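# Sort cloths: clean ones onto the blue mat

## Task

Place every cloth that has no stain on the blue mat, and make sure no stained cloth ends up on the mat.

## Robot and tools

Robot: two 7-joint arms, left_arm and right_arm, each ending in a two-finger parallel gripper. The fingers point along the gripper's +z axis and close along its y axis. end_effector_position is the midpoint between the closed finger pads, about 2 cm short of the fingertips. Closing pushes the tips roughly 10 mm further forward, mostly while the pads are still more than 40 mm apart. Base poses in the scene frame: left_arm at (+0.057, +0.340, 0) m, right_arm at (-0.022, -0.292, 0) m, both turned only slightly about z.

Frames: the scene frame has its origin at table-top height, midway between the two nominal bases. +x points out over the table, +y toward the left_arm side, +z up. Left and right are arm names, not image sides. Hand positions, orientations, velocities and wrist-camera poses are given in each arm's own base frame. Fixed cameras and the table use the scene frame. Reported hand poses can be off by a few cm, more at long reach.

Row layout: every command row has 16 numbers. The first 8 belong to left_arm (7 joint angles, then the gripper opening) and the last 8 to right_arm in the same pattern. Include all 16 even when only one arm should move. Joint order, always: waist, shoulder, upper arm roll, elbow, forearm roll, wrist pitch, wrist roll. Joint values are absolute target angles in radians, not offsets. Stated ranges: waist -6.283..6.283, shoulder -2.059..2.094, upper arm roll -6.283..6.283, elbow -0.192..3.927, forearm roll -6.283..6.283, wrist pitch -1.693..3.142, wrist roll -6.283..6.283. A target more than 0.010 rad outside a range, and beyond the joint's current angle, gets the call refused. Opening is an absolute command from -1 (closed) to +1 (fully open). A 0 is a real command, so to leave a gripper alone repeat its present value.

Tools:
- execute_actions(actions, cameras): actions is a list of actions. Each action is a table of up to 15 rows, one row per 1/30 s step; a short table repeats its final row until 15 steps pass. Images are returned only for an empty list or when cameras names them (["all"] for all, [] for none).
- move(target, speed, blend, opening_speed, blocking, cameras): target is one 16-number row or a list of up to 15 rows, all absolute joint angles, sharing a 10 s budget. All joints interpolate together, so the hand traces a curve. speed is rad/s for the joint with farthest to travel, 0.01 to 3.14, default 0.5 (one value or one per target). blend in rad rounds corners of a list; 0 means stop at each target. opening_speed (0.2 or more, units of the -1..1 scale per second) ramps the finger command. blocking=false returns after about 0.5 s while the motion continues; a new move then replaces it. The result adds a "move:" line: done, off_target (resting more than 0.01 rad from target), moving, held or fault, plus limits=held if steps were withheld. Paths do not avoid obstacles or the other arm.
- wait(seconds 0 to 10): let time pass holding the last command; returns early if a running move ends.
- stop(): brakes a running move; faster moves need more room.
- zoom_image(camera, region): closer view of the newest image of one camera; region [x0, y0, x1, y1] in pixels from the top-left, at most 504 wide and 504 tall.
- clear_fault(arm): clears a reported torque fault on left_arm or right_arm.
- finished_scene(scene): ends the current scene (number 1 to 3); irreversible. After the call ending scene 1, issue nothing more in that reply.

Motion limits: each step a joint target stays within 0.637 rad of the measured angle, joint targets change at most 3.14 rad/s, and the hand is capped near 1 m/s. Long moves may need several actions; if one ends early, send the remainder. To keep a joint still, resend its "Joint targets" value.

Result lines: Joint positions and Joint velocities list 7 joint values per arm (rad, rad/s) and then the pad gap (m; 0.084 fully open). "within noise" means the arm is still. Joint targets shows what the drives are heading for now; Tool commands shows current finger commands; grip_measured is the measured opening on the command scale. Joint torques include gravity, have offsets and noise; positive means toward larger angles. "joint sent to its limit" means a target was clipped at a real end. "joint command not followed" means the arm-clearance check altered or held targets. Wrist depth gives a 7x7 grid (rows separated by " / ", from top-left) of distances in mm, 172 to 3000; "-" means no valid reading.

Gripping: to hold something, command an opening well below grip_measured; the lower, the firmer (about 24 N per pad max). -1 squeezes fully on parts thicker than about 0.5 mm, which matters for thin cloth.

Cameras: cam_head_left, cam_head_right, cam_high (fixed, 672x504, scene frame) and cam_left_wrist, cam_right_wrist (on the hands, 672x504, arm base frames). Calibration gives K, distortion and T_world_to_cam; fixed cameras may be off by about 2 degrees and 9 mm, best near image centre. Wrist images may lag while moving.

Avoid: cloths or anything falling off the table or being left off it; dropping or releasing moving items; fast contacts, slams or hard presses on the table or fixed objects; the two arms touching or a gripper closing on the other arm's fingers. Torque faults stop an arm until clear_fault; holding loads or stretched poses heats motors (MOTOR HOT at 65 C, brakes at 80 C). The scene keeps running while you think, and a running move continues meanwhile.

Each tool is called after "Call:" by a JSON object that holds its "name" and its "arguments".

## Session

Call:
{"name": "execute_actions", "arguments": {"actions": []}}

Call:
{"name": "zoom_image", "arguments": {"camera": "cam_high", "region": [150, 240, 490, 480]}}

Scene clock: 0.00 s.
left_arm: end_effector_position=(+0.5609, -0.3749, +0.3310) grip_measured=+1.00 end_effector_quat_wxyz=(+0.031, +0.952, -0.255, +0.166) | right_arm: end_effector_position=(+0.2137, -0.0660, +0.1011) grip_measured=+1.00 end_effector_quat_wxyz=(-0.293, -0.451, +0.577, -0.615)
Joint positions: left_arm=[-0.604 0.432 -0.003 1.872 0.061 1.104 -0.102 0.084] | right_arm=[-0.75 -1.058 2.068 0.262 -0.037 0.982 2.746 0.084]
Joint velocities: within noise
Joint torques (N m): no reading
Motor temperatures (°C): left_arm=[35 40 39 32 37 39 34] | right_arm=[42 40 42 43 36 40 42]
Wrist depth (mm): cam_left_wrist=[1634 1634 1642 1634 1642 611 622 / 1509 1539 1539 568 579 581 583 / 1446 532 541 542 545 549 552 / 508 512 512 517 517 520 523 / 487 491 493 497 496 499 501 / 465 463 470 471 473 475 476 / 443 447 448 450 450 453 455] | cam_right_wrist=[2595 2510 2381 2294 2192 2145 2044 / 2664 2519 2457 2340 2249 2178 2080 / 2654 2556 2483 2372 2294 2132 2050 / 2696 2595 2483 2414 2294 1634 1940 / 2760 2604 2538 2422 1882 2228 581 / 2749 2675 2566 2448 697 539 449 / 2816 2706 2614 617 502 413 353]
Joint targets: left_arm=[-0.604 0.432 -0.003 1.872 0.061 1.104 -0.102] | right_arm=[-0.750 -1.058 2.068 0.262 -0.037 0.982 2.746]
Tool commands: left_gripper/opening=+1.0 right_gripper/opening=+1.0
camera_calibration:
cam_left_wrist: T_world_to_cam=[[-0.504224, -0.862796, 0.0366229, -0.0295293], [-0.801306, 0.451635, -0.392344, 0.829961], [0.321972, -0.227175, -0.919089, 0.162806], [0, 0, 0, 1]] pos_world=[0.597745, -0.363332, 0.476345]
cam_right_wrist: T_world_to_cam=[[-0.859393, -0.175247, -0.480345, 0.256769], [0.476279, 0.0674008, -0.876707, 0.0773412], [0.186016, -0.982215, 0.0255427, 0.0241417], [0, 0, 0, 1]] pos_world=[0.179339, 0.0634975, 0.190527]

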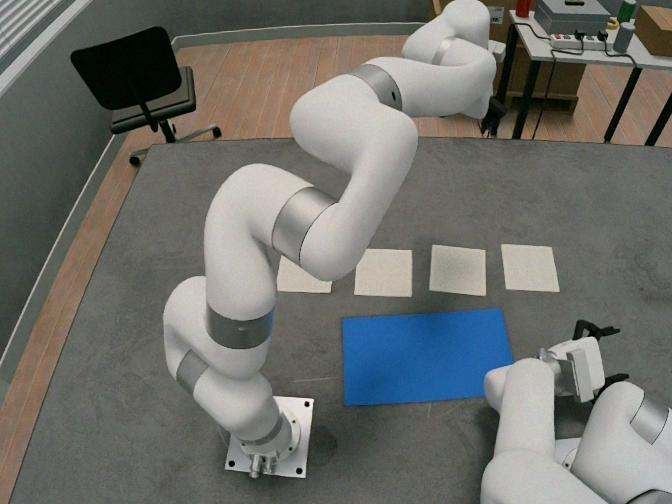

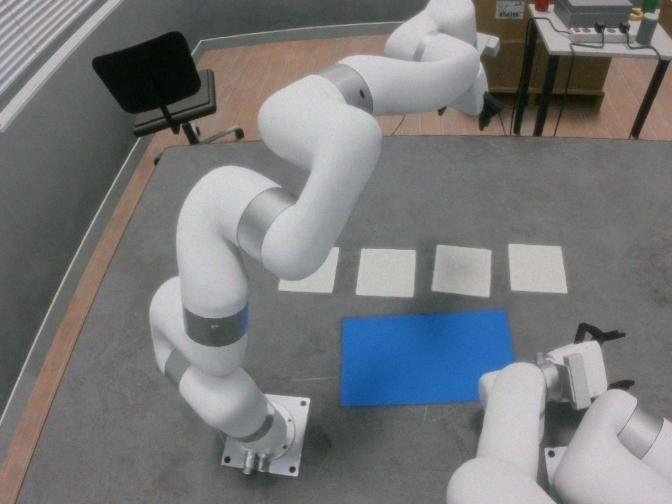

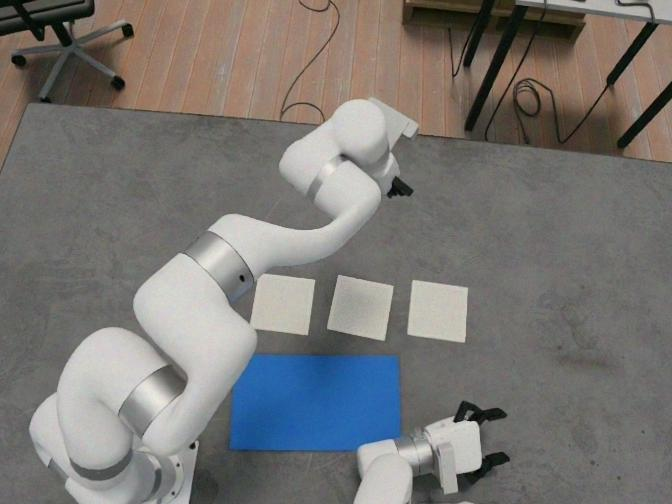

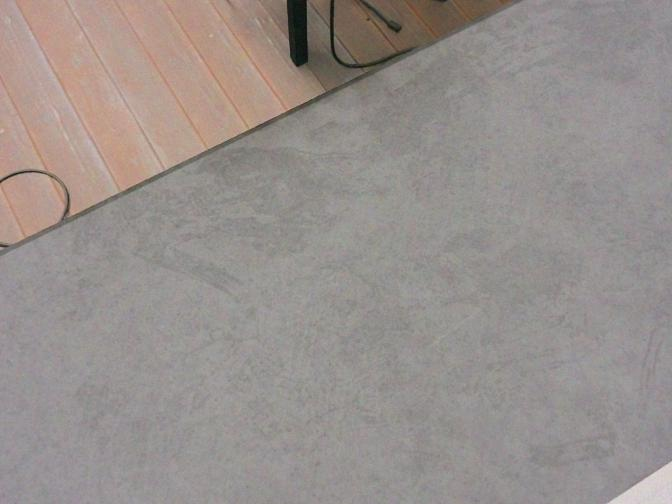

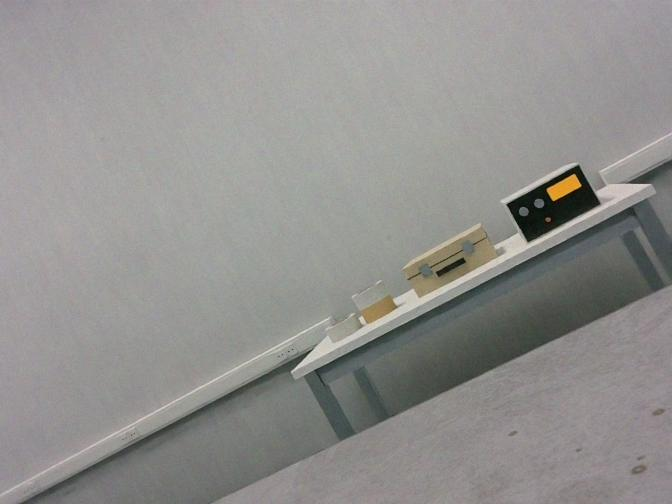

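Scaled by 1.482 from the camera's 672x504 image, which has a finer 960x720 frame.

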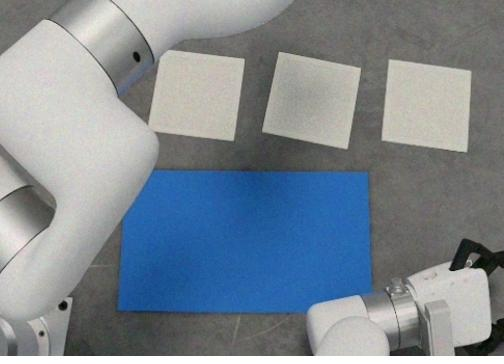

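Call:
{"name": "move", "arguments": {"target": [[-0.5281, -0.1975, 0, 0.7920, 0, 0.9895, -2.111, -0.1, 0.0987, -0.0532, 0, 0.9432, 0, 0.9964, 1.728, -0.1],[-0.5281, 0.0635, 0, 0.6406, 0, 0.5775, -2.111, -0.1, 0.0987, 0.183, 0, 0.8016, 0, 0.6177, 1.728, -0.1],[-0.5281, 0.1703, 0, 0.6301, 0, 0.4598, -2.111, -0.1, 0.0987, 0.2776, 0, 0.7911, 0, 0.5136, 1.728, -0.1],[-0.5281, 0.1703, 0, 0.6301, 0, 0.4598, -2.111, -1, 0.0987, 0.2776, 0, 0.7911, 0, 0.5136, 1.728, -1],[-0.5281, -0.1975, 0, 0.7920, 0, 0.9895, -2.111, -1, 0.0987, -0.0532, 0, 0.9432, 0, 0.9964, 1.728, -1]], "speed": [1.5, 0.7, 0.3, 0.5, 0.6], "opening_speed": 3, "blend": [0.1, 0.03, 0, 0, 0], "cameras": ["cam_head_left", "cam_head_right", "cam_high"]}}

Call:
{"name": "zoom_image", "arguments": {"camera": "cam_head_right", "region": [250, 150, 600, 410]}}

Call:
{"name": "zoom_image", "arguments": {"camera": "cam_head_left", "region": [250, 150, 600, 410]}}

Scene clock: 62.10 s.
left_arm: end_effector_position=(+0.3445, -0.2009, +0.1898) grip_measured=-0.96 end_effector_quat_wxyz=(+0.000, +0.703, +0.711, +0.000) | right_arm: end_effector_position=(+0.4403, +0.0436, +0.1898) grip_measured=-0.96 end_effector_quat_wxyz=(+0.000, +0.686, -0.727, +0.000)
Joint positions: left_arm=[-0.528 -0.197 0 0.792 0 0.989 -2.111 0.002] | right_arm=[0.099 -0.053 0 0.943 0 0.996 1.728 0.002]
Joint torques (N m): left_arm=[-3.92 -16.22 -1.84 13.29 -1.26 -0.46 -1.79] | right_arm=[3.73 -23.08 1.21 20.47 2.78 -0.5 -0.94]
Wrist depth (mm): cam_left_wrist=[319 322 325 326 326 328 335 / 318 320 322 324 324 327 332 / 315 317 319 321 322 325 330 / 313 315 318 320 323 326 328 / 311 312 315 319 320 323 327 / 308 310 312 - 319 320 323 / 306 309 311 - 316 319 321] | cam_right_wrist=[339 338 337 336 334 333 331 / 336 334 333 332 330 328 328 / 331 330 329 328 327 325 324 / 329 327 326 325 324 321 320 / 325 324 323 321 - 319 317 / 321 320 319 319 - 314 314 / 318 317 316 314 313 312 311]
Joint targets: left_arm=[-0.528 -0.197 0.000 0.792 0.000 0.990 -2.111] | right_arm=[0.099 -0.053 0.000 0.943 0.000 0.996 1.728]
move: done
Images, in order (width x height): cam_head_left 672x504, cam_head_right 672x504, cam_high 672x504.

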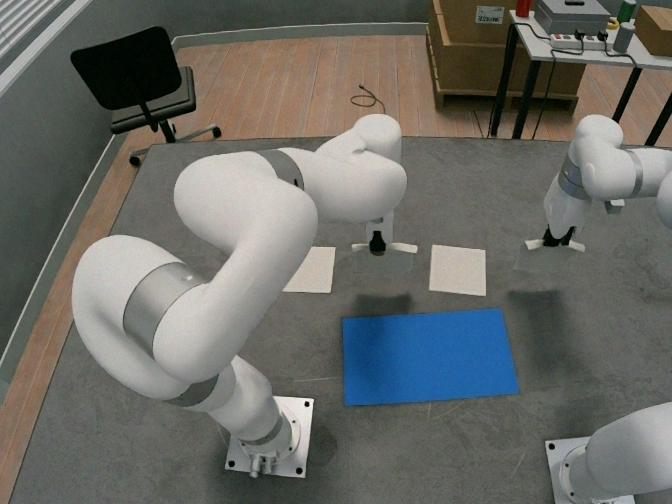

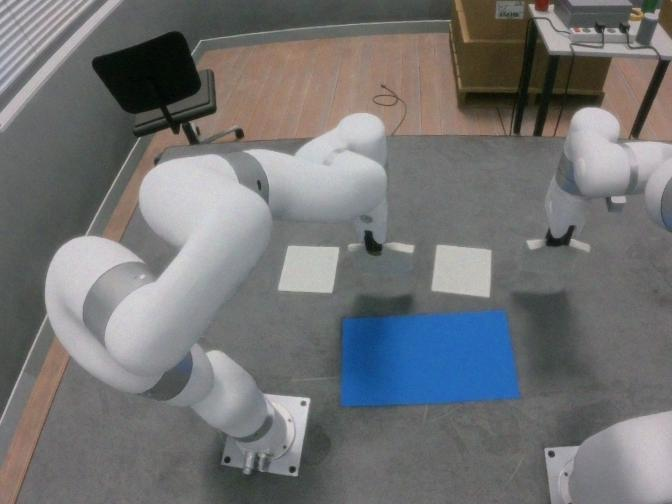

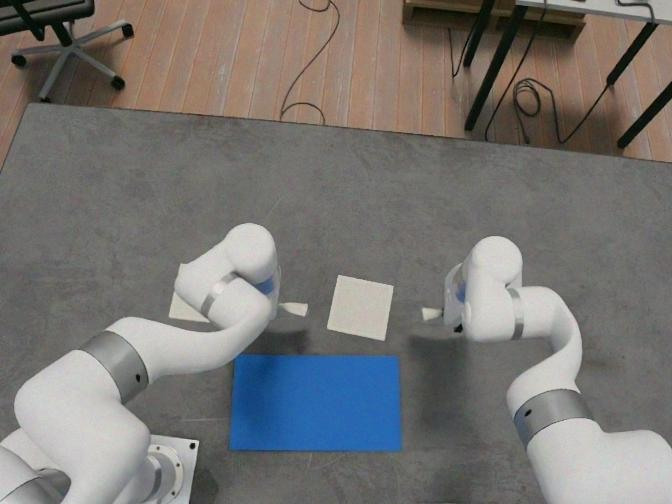

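Scaled by 1.440 from the camera's 672x504 image, which has a finer 960x720 frame.

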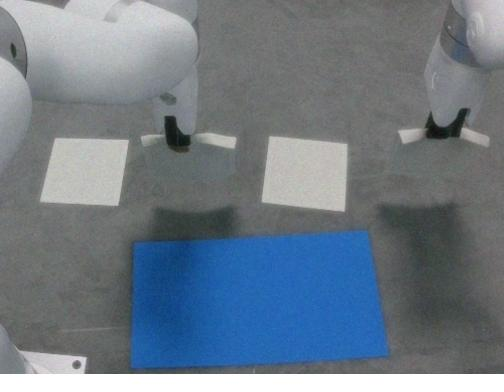

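Scaled by 1.440 from the camera's 672x504 image, which has a finer 960x720 frame.

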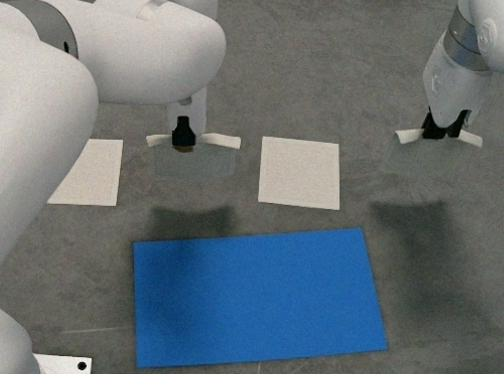

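Call:
{"name": "zoom_image", "arguments": {"camera": "cam_head_right", "region": [335, 225, 425, 285]}}

Call:
{"name": "zoom_image", "arguments": {"camera": "cam_head_right", "region": [510, 225, 600, 285]}}

Call:
{"name": "zoom_image", "arguments": {"camera": "cam_head_left", "region": [505, 225, 595, 285]}}

Scaled by 5.600 from the camera's 672x504 image, which has a finer 960x720 frame.

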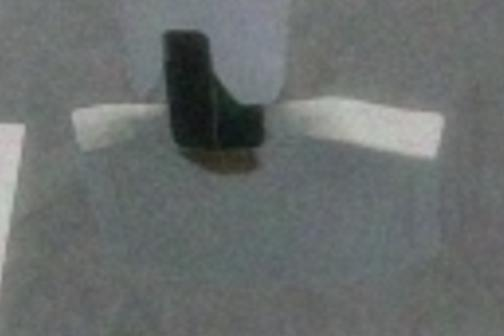

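Scaled by 5.600 from the camera's 672x504 image, which has a finer 960x720 frame.

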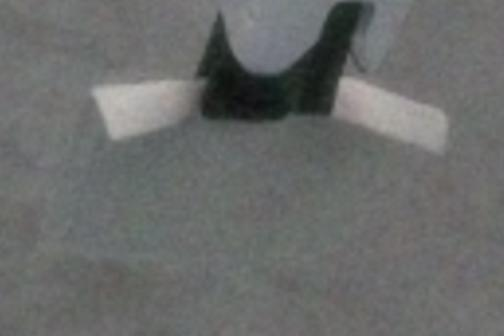

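Scaled by 5.600 from the camera's 672x504 image, which has a finer 960x720 frame.

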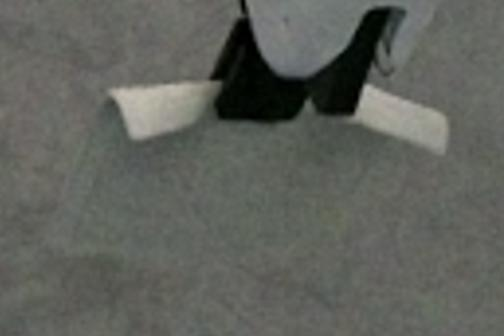

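Call:
{"name": "move", "arguments": {"target": [[-0.4487, 0.0601, 0, 0.9512, 0, 0.8911, -2.032, -1, 0.3256, -0.0971, 0, 0.6016, 0, 0.6987, 1.955, -1],[-0.5021, 0.1943, 0, 0.6962, 0, 0.5016, -2.085, -1, 0.7366, -0.0852, 0, 0.3304, 0, 0.4156, 2.366, -1],[-0.5021, 0.1943, 0, 0.6962, 0, 0.5016, -2.085, -0.3, 0.7366, -0.0852, 0, 0.3304, 0, 0.4156, 2.366, -0.3],[-0.5021, 0.018, 0, 0.7334, 0, 0.7154, -2.085, -0.3, 0.7366, -0.3289, 0, 0.3784, 0, 0.7073, 2.366, -0.3],[-0.0375, -0.0971, 0, 0.449, 0, 0.5486, -1.62, -0.1, 0.4741, 0.3278, 0, 1.0141, 0, 0.6841, 2.103, -0.1]], "speed": [0.8, 0.8, 0.5, 0.8, 1.0], "opening_speed": 3, "blend": [0.05, 0, 0, 0.05, 0], "cameras": ["cam_head_left", "cam_high"]}}

Call:
{"name": "move", "arguments": {"target": [[-0.0375, 0.0315, 0, 0.4385, 0, 0.4070, -1.62, -0.1, 0.4741, 0.4103, 0, 1.0036, 0, 0.5933, 2.103, -0.1],[-0.0375, 0.0315, 0, 0.4385, 0, 0.4070, -1.62, -1, 0.4741, 0.4103, 0, 1.0036, 0, 0.5933, 2.103, -1],[-0.0375, -0.3898, 0, 0.6197, 0, 1.0095, -1.62, -1, 0.4741, 0.1204, 0, 1.1492, 0, 1.0288, 2.103, -1]], "speed": [0.3, 0.5, 0.7], "opening_speed": 3, "cameras": ["cam_head_left", "cam_head_right", "cam_high"]}}

Call:
{"name": "zoom_image", "arguments": {"camera": "cam_head_right", "region": [260, 200, 540, 410]}}

Call:
{"name": "zoom_image", "arguments": {"camera": "cam_head_left", "region": [400, 200, 540, 305]}}

Call:
{"name": "zoom_image", "arguments": {"camera": "cam_head_right", "region": [260, 210, 380, 300]}}

Scene clock: 81.47 s.
left_arm: end_effector_position=(+0.3431, -0.0129, +0.0596) grip_measured=-0.11 end_effector_quat_wxyz=(-0.001, +0.703, +0.711, -0.001) | right_arm: end_effector_position=(+0.4427, +0.2272, +0.0603) grip_measured=-0.11 end_effector_quat_wxyz=(-0.001, +0.686, -0.727, +0.000)
Joint positions: left_arm=[-0.038 -0.097 0 0.449 0 0.549 -1.62 0.039] | right_arm=[0.474 0.328 0 1.014 0 0.684 2.103 0.039]
Joint torques (N m): left_arm=[3.92 -15.55 -2.15 7.44 0 -2.49 1.93] | right_arm=[-5.12 -21.89 1.89 18.11 0.77 -3.12 -1.59]
Wrist depth (mm): cam_left_wrist=[189 190 192 194 195 197 198 / 188 189 190 192 194 195 197 / 186 188 189 191 193 194 195 / 186 187 188 190 191 193 195 / 184 186 187 188 190 191 193 / 183 184 186 187 186 188 189 / 181 183 184 186 185 187 188] | cam_right_wrist=[203 203 202 201 200 199 198 / 201 200 199 198 198 196 196 / 199 198 197 196 195 194 193 / 197 196 195 194 193 192 191 / 195 191 191 190 189 190 189 / 192 189 188 188 187 188 187 / 190 187 186 185 185 186 185]
Joint targets: left_arm=[-0.038 -0.097 0.000 0.449 0.000 0.549 -1.620] | right_arm=[0.474 0.328 0.000 1.014 0.000 0.684 2.103]
move: done
Images, in order (width x height): cam_head_left 672x504, cam_high 672x504.

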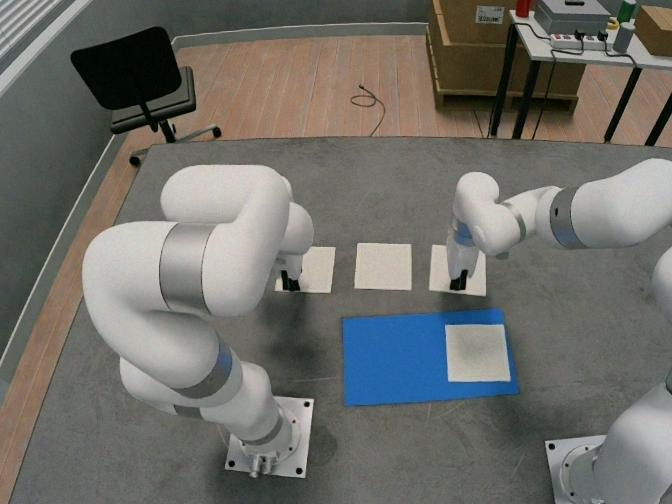

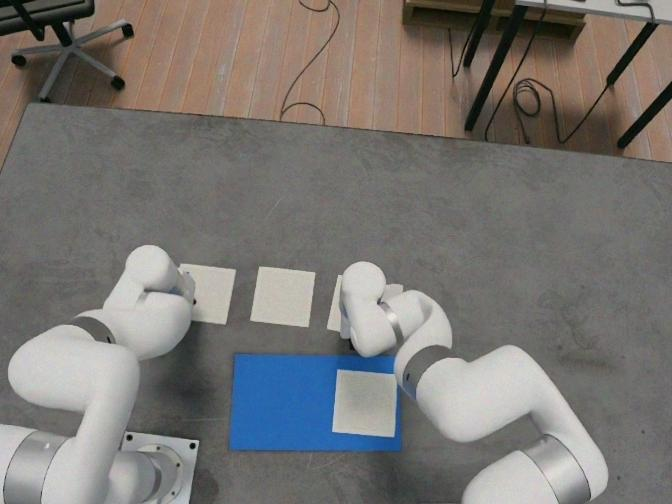

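Scene clock: 84.33 s.
left_arm: end_effector_position=(+0.3442, -0.0129, +0.1898) grip_measured=-0.96 end_effector_quat_wxyz=(+0.000, +0.703, +0.711, +0.000) | right_arm: end_effector_position=(+0.4419, +0.2268, +0.1898) grip_measured=-0.96 end_effector_quat_wxyz=(+0.000, +0.686, -0.727, +0.000)
Joint positions: left_arm=[-0.037 -0.39 0 0.62 0 1.009 -1.62 0.002] | right_arm=[0.474 0.12 0 1.149 0 1.029 2.103 0.002]
Joint torques (N m): left_arm=[3.22 -12.18 -1.63 13.31 0.12 -0.54 1.15] | right_arm=[5.04 -26.93 -0.86 20.54 0.55 -0.37 -1]
Wrist depth (mm): cam_left_wrist=[319 320 324 326 329 331 335 / 316 319 322 325 327 329 333 / 314 316 320 322 324 328 331 / 312 315 318 320 323 325 329 / 311 312 316 319 321 323 326 / 309 311 313 317 319 321 324 / 307 309 311 - 317 319 322] | cam_right_wrist=[340 338 336 336 335 332 331 / 336 335 332 332 330 328 326 / 332 331 329 327 325 325 324 / 328 327 326 325 323 321 318 / 325 324 322 - - 318 315 / 321 320 318 - - 314 312 / 317 317 315 313 - 311 309]
Joint targets: left_arm=[-0.038 -0.390 0.000 0.620 0.000 1.009 -1.620] | right_arm=[0.474 0.120 0.000 1.149 0.000 1.029 2.103]
move: done
Images, in order (width x height): cam_head_left 672x504, cam_head_right 672x504, cam_high 672x504.

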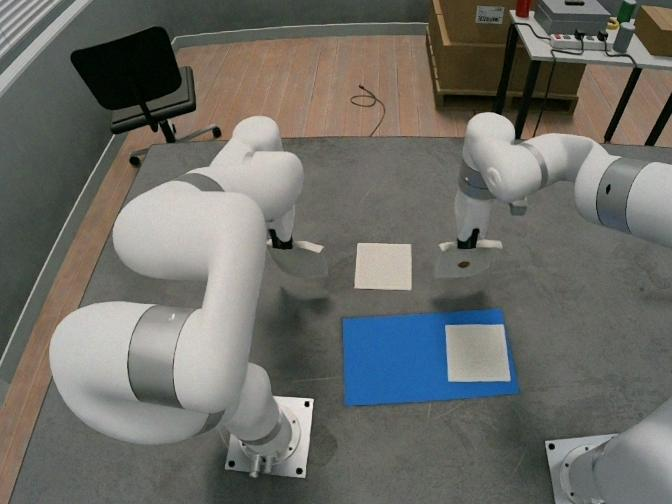

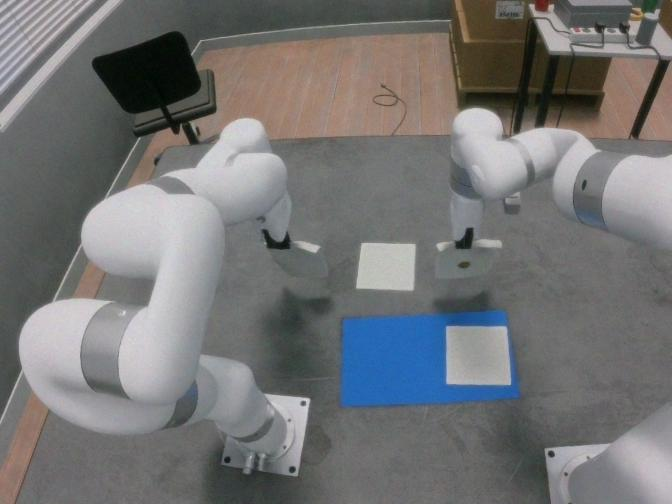

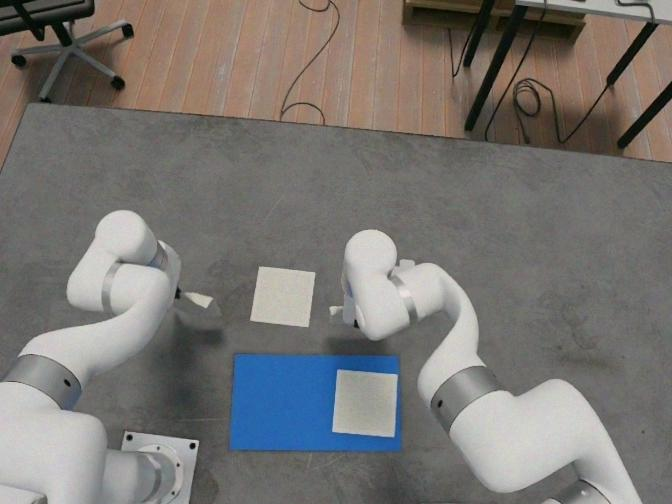

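Scaled by 1.800 from the camera's 672x504 image, which has a finer 960x720 frame.

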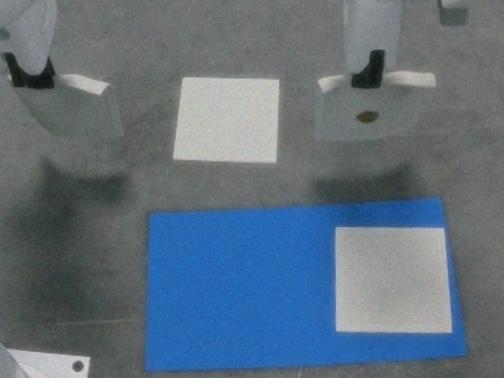

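Scaled by 3.600 from the camera's 672x504 image, which has a finer 960x720 frame.

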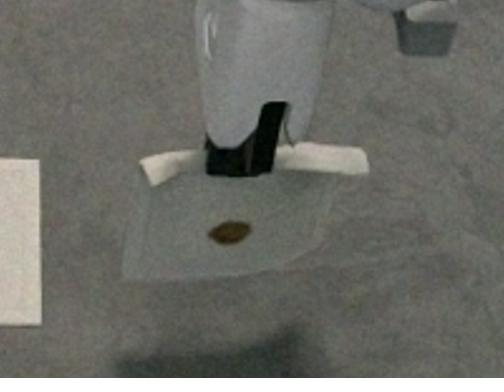

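Scaled by 4.200 from the camera's 672x504 image, which has a finer 960x720 frame.

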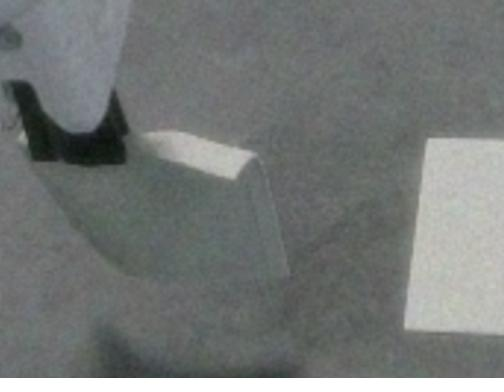

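Call:
{"name": "move", "arguments": {"target": [[-0.2686, -0.6739, 0, 0.2411, 0, 0.9150, -1.852, -1, 0.4073, 0.3725, 0, 1.3734, 0, 1.0009, 2.036, -1],[-1.039, -0.3107, 0, 0.1124, 0, 0.4230, -2.622, -1, 0.4555, 0.4348, 0, 1.0717, 0, 0.6369, 2.085, -1],[-1.039, -0.3107, 0, 0.1124, 0, 0.4230, -2.622, -0.3, 0.4555, 0.4348, 0, 1.0717, 0, 0.6369, 2.085, -0.3],[-1.039, -0.6218, 0, 0.177, 0, 0.7987, -2.622, -0.3, 0.4555, 0.2969, 0, 1.1052, 0, 0.8083, 2.085, -0.3],[-0.5, -0.6218, 0, 0.177, 0, 0.7987, -2.622, -0.3, 0.7365, -0.2073, 0, 0.335, 0, 0.5466, 2.366, -0.1]], "speed": [0.8, 0.8, 0.5, 0.8, 1.0], "opening_speed": 3, "blend": [0.05, 0, 0, 0.05, 0], "cameras": ["cam_head_left", "cam_high"]}}

Call:
{"name": "move", "arguments": {"target": [[-0.3, -0.6218, 0, 0.177, 0, 0.7987, -2.622, -0.3, 0.7365, -0.0657, 0, 0.3244, 0, 0.3901, 2.366, -0.1],[-0.3, -0.6218, 0, 0.177, 0, 0.7987, -2.622, -0.3, 0.7365, -0.0657, 0, 0.3244, 0, 0.3901, 2.366, -1]], "speed": [0.3, 0.5], "opening_speed": 3, "cameras": ["cam_head_left", "cam_high", "cam_head_right"]}}

Scene clock: 115.07 s.
left_arm: end_effector_position=(+0.2172, -0.1187, +0.1009) grip_measured=-0.32 end_effector_quat_wxyz=(+0.000, +0.488, +0.873, +0.000) | right_arm: end_effector_position=(+0.2290, +0.2077, +0.0594) grip_measured=-0.11 end_effector_quat_wxyz=(+0.002, +0.686, -0.728, +0.000)
Joint positions: left_arm=[-0.5 -0.622 0 0.177 0 0.799 -2.622 0.03] | right_arm=[0.736 -0.207 0 0.335 0 0.547 2.366 0.039]
Joint torques (N m): left_arm=[3.81 -7.1 -1.3 12.29 -0.49 -0.47 -1.36] | right_arm=[4.78 -15.74 -0.07 11.23 -1.46 -2.91 1.8]
Wrist depth (mm): cam_left_wrist=[222 225 234 236 238 240 242 / 228 230 233 235 236 239 241 / 228 229 232 233 235 236 239 / 226 228 230 232 234 236 237 / 225 227 228 230 232 234 236 / 223 225 227 228 230 232 234 / 221 221 224 227 228 230 232] | cam_right_wrist=[203 202 201 201 200 199 199 / 201 200 199 198 198 197 196 / 198 198 197 196 195 194 194 / 196 196 195 194 193 192 192 / 193 191 190 189 188 190 190 / 191 189 188 187 187 188 188 / 189 186 186 185 184 185 185]
Joint targets: left_arm=[-0.500 -0.622 0.000 0.177 0.000 0.799 -2.622] | right_arm=[0.737 -0.207 0.000 0.335 0.000 0.547 2.366]
move: done
Images, in order (width x height): cam_head_left 672x504, cam_high 672x504.

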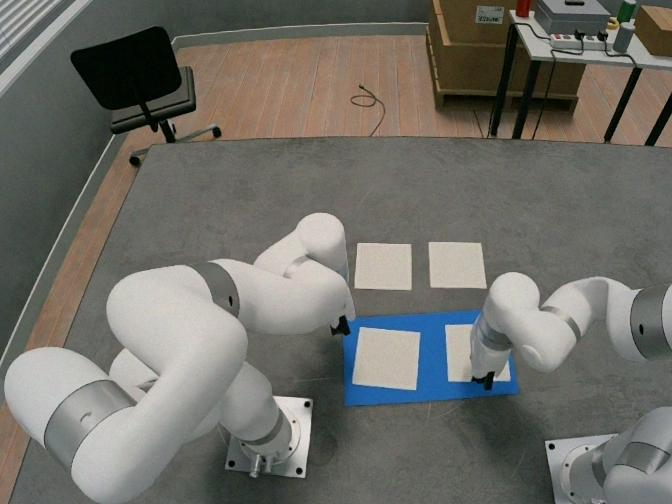

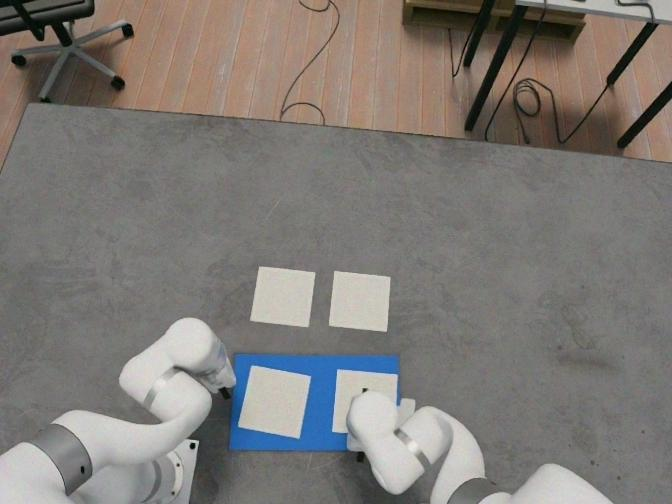

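Scene clock: 116.73 s.
left_arm: end_effector_position=(+0.2364, -0.0731, +0.1009) grip_measured=-0.32 end_effector_quat_wxyz=(+0.000, +0.398, +0.917, +0.000) | right_arm: end_effector_position=(+0.2304, +0.2090, +0.0240) grip_measured=-1.00 end_effector_quat_wxyz=(+0.000, +0.686, -0.728, +0.000)
Joint positions: left_arm=[-0.3 -0.622 0 0.177 0 0.799 -2.622 0.03] | right_arm=[0.737 -0.066 0 0.324 0 0.39 2.366 0]
Joint torques (N m): left_arm=[3.84 -6.74 -1.38 12.27 -0.59 -0.67 -0.93] | right_arm=[4.48 -9.93 -0.08 9.44 -1.58 -3 1.6]
Wrist depth (mm): cam_left_wrist=[221 229 234 236 238 240 242 / 228 230 233 234 236 239 240 / 227 229 232 233 235 237 239 / 227 228 230 232 234 235 237 / 225 226 228 230 232 234 236 / 223 225 227 228 230 232 234 / 221 223 225 227 229 230 232] | cam_right_wrist=[- - - - - - - / - - - - - - - / - - - - - - - / - - - - - - - / - - - - - - - / - - - - - - - / - - - - - - -]
Joint targets: left_arm=[-0.300 -0.622 0.000 0.177 0.000 0.799 -2.622] | right_arm=[0.736 -0.066 0.000 0.324 0.000 0.390 2.366]
move: done
Images, in order (width x height): cam_head_left 672x504, cam_head_right 672x504, cam_high 672x504.

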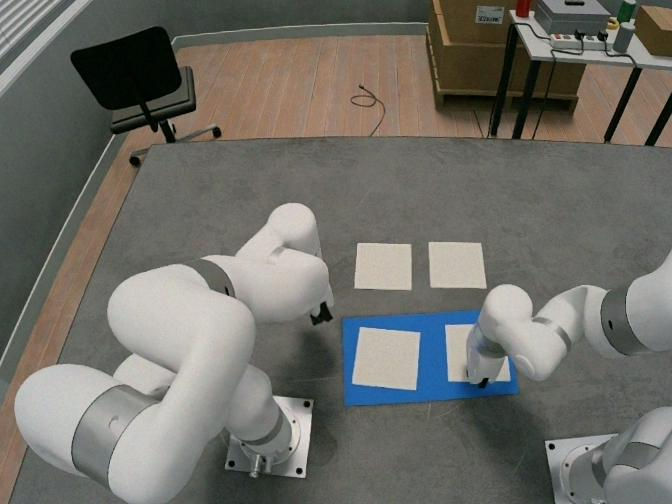

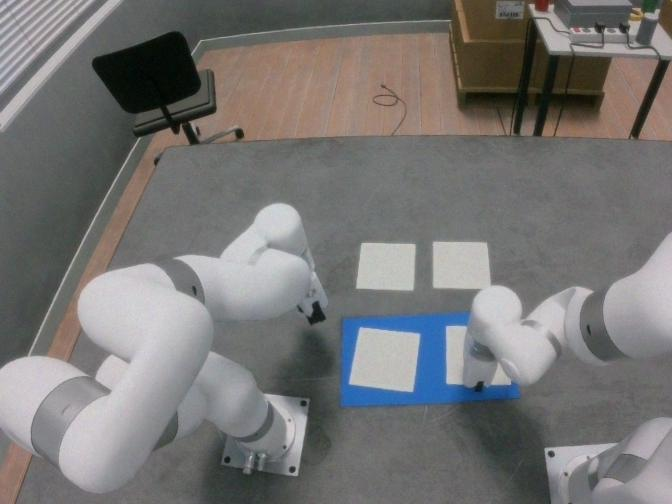

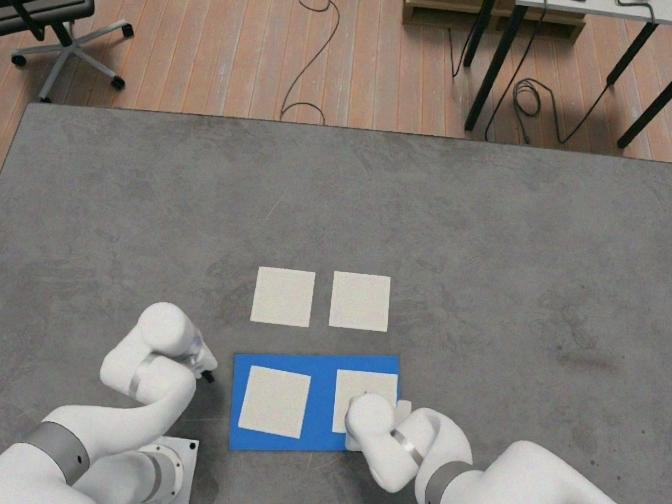

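Call:
{"name": "move", "arguments": {"target": [[-0.3, -0.6218, 0, 0.177, 0, 0.7987, -2.622, -0.3, 0.7365, -0.0657, 0, 0.3244, 0, 0.3901, 2.366, -0.1],[-0.3, -0.6218, 0, 0.177, 0, 0.7987, -2.622, -0.3, 0.7365, -0.0606, 0, 0.3244, 0, 0.3850, 2.366, -0.1],[-0.3, -0.6218, 0, 0.177, 0, 0.7987, -2.622, -0.3, 0.7365, -0.0606, 0, 0.3244, 0, 0.3850, 2.366, -1],[-0.3, -0.6218, 0, 0.177, 0, 0.7987, -2.622, -0.3, 0.7365, -0.0920, 0, 0.3254, 0, 0.4174, 2.366, -1],[-0.3, -0.6218, 0, 0.177, 0, 0.7987, -2.622, -0.3, 0.7958, -0.0302, 0, 0.3954, 0, 0.4254, 2.425, -1],[-0.3, -0.6218, 0, 0.177, 0, 0.7987, -2.622, -0.3, 0.7958, -0.0302, 0, 0.3954, 0, 0.4254, 2.425, -0.3],[-0.3, -0.6218, 0, 0.177, 0, 0.7987, -2.622, -0.3, 0.7365, -0.3289, 0, 0.3784, 0, 0.7073, 2.366, -0.3],[-0.3, -0.6218, 0, 0.177, 0, 0.7987, -2.622, -0.3, 0.35, -0.3289, 0, 0.3784, 0, 0.7073, 2.366, -0.3]], "speed": [0.5, 0.3, 0.5, 0.5, 0.5, 0.5, 0.8, 0.9], "opening_speed": 3, "blend": [0, 0, 0, 0.01, 0, 0, 0.1, 0], "cameras": ["cam_head_left", "cam_high", "cam_head_right"]}}

Call:
{"name": "zoom_image", "arguments": {"camera": "cam_high", "region": [200, 240, 440, 480]}}

Scene clock: 133.93 s.
left_arm: end_effector_position=(+0.2364, -0.0731, +0.1009) grip_measured=-0.32 end_effector_quat_wxyz=(+0.000, +0.398, +0.917, +0.000) | right_arm: end_effector_position=(+0.2935, +0.1072, +0.0998) grip_measured=-0.32 end_effector_quat_wxyz=(+0.000, -0.534, +0.846, +0.000)
Joint positions: left_arm=[-0.3 -0.622 0 0.177 0 0.799 -2.622 0.03] | right_arm=[0.35 -0.329 0 0.378 0 0.707 2.366 0.03]
Joint torques (N m): left_arm=[3.58 -5.54 -1.52 12.33 -0.72 -1.18 1.01] | right_arm=[-5.09 -14.31 0.61 13.39 -1.03 -0.36 -1.5]
Wrist depth (mm): cam_left_wrist=[222 229 234 236 238 241 243 / 229 231 233 235 237 239 240 / 227 230 231 233 235 237 238 / 226 228 230 232 233 235 237 / 225 227 228 230 232 234 235 / 224 225 226 229 230 232 234 / 221 223 225 227 228 230 232] | cam_right_wrist=[245 244 243 243 241 240 239 / 242 242 240 239 239 237 237 / 240 239 237 237 236 235 234 / 237 236 235 234 233 232 232 / 235 234 233 232 231 230 229 / 232 231 230 229 228 227 227 / 230 228 228 227 226 225 224]
Joint targets: left_arm=[-0.300 -0.622 0.000 0.177 0.000 0.799 -2.622] | right_arm=[0.350 -0.329 0.000 0.378 0.000 0.707 2.366]
move: done
Images, in order (width x height): cam_head_left 672x504, cam_head_right 672x504, cam_high 672x504.

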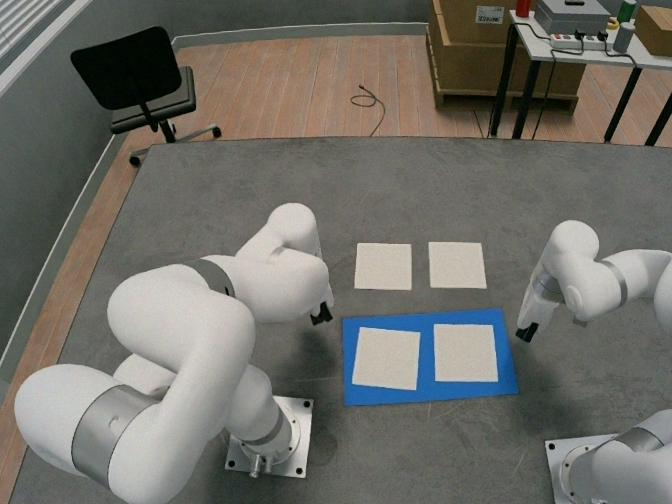

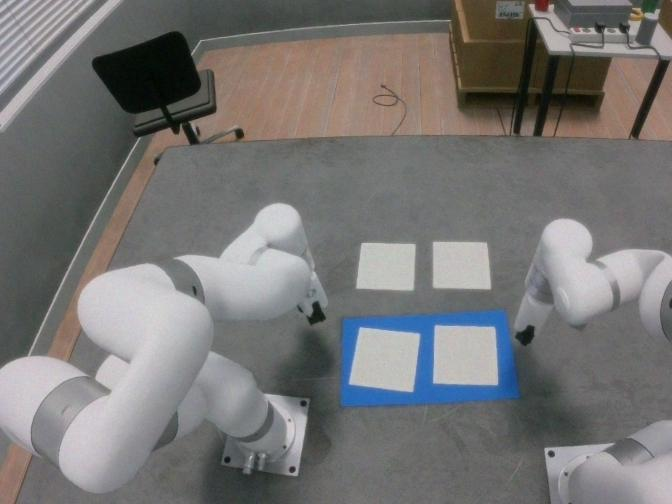

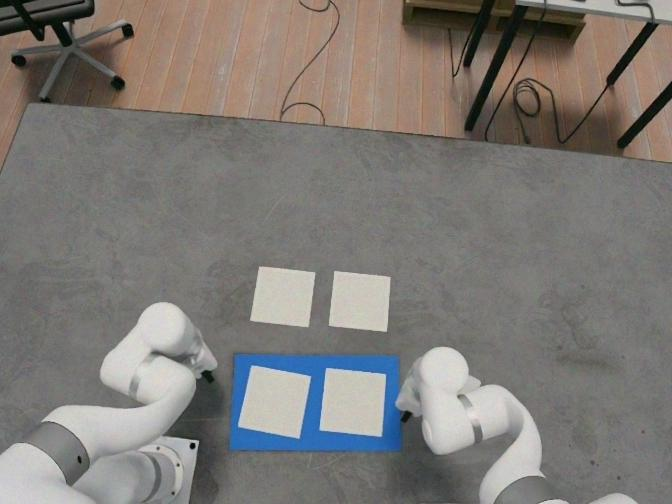

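Scaled by 2.100 from the camera's 672x504 image, which has a finer 960x720 frame.

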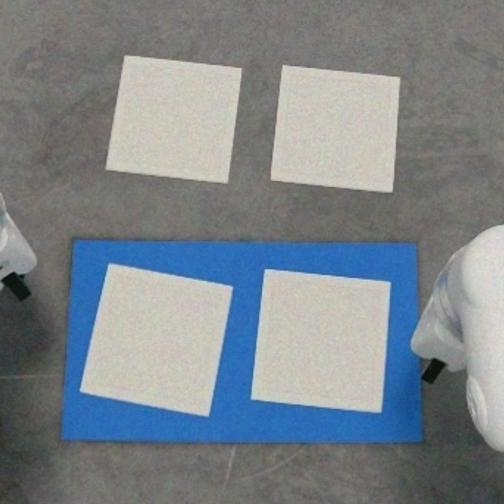

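Both cloths with clean undersides are fully on the mat. The two with stained undersides are back on the table, off the mat.

Call:
{"name": "finished_scene", "arguments": {"scene": 2}}

The scene is finished: the task was done.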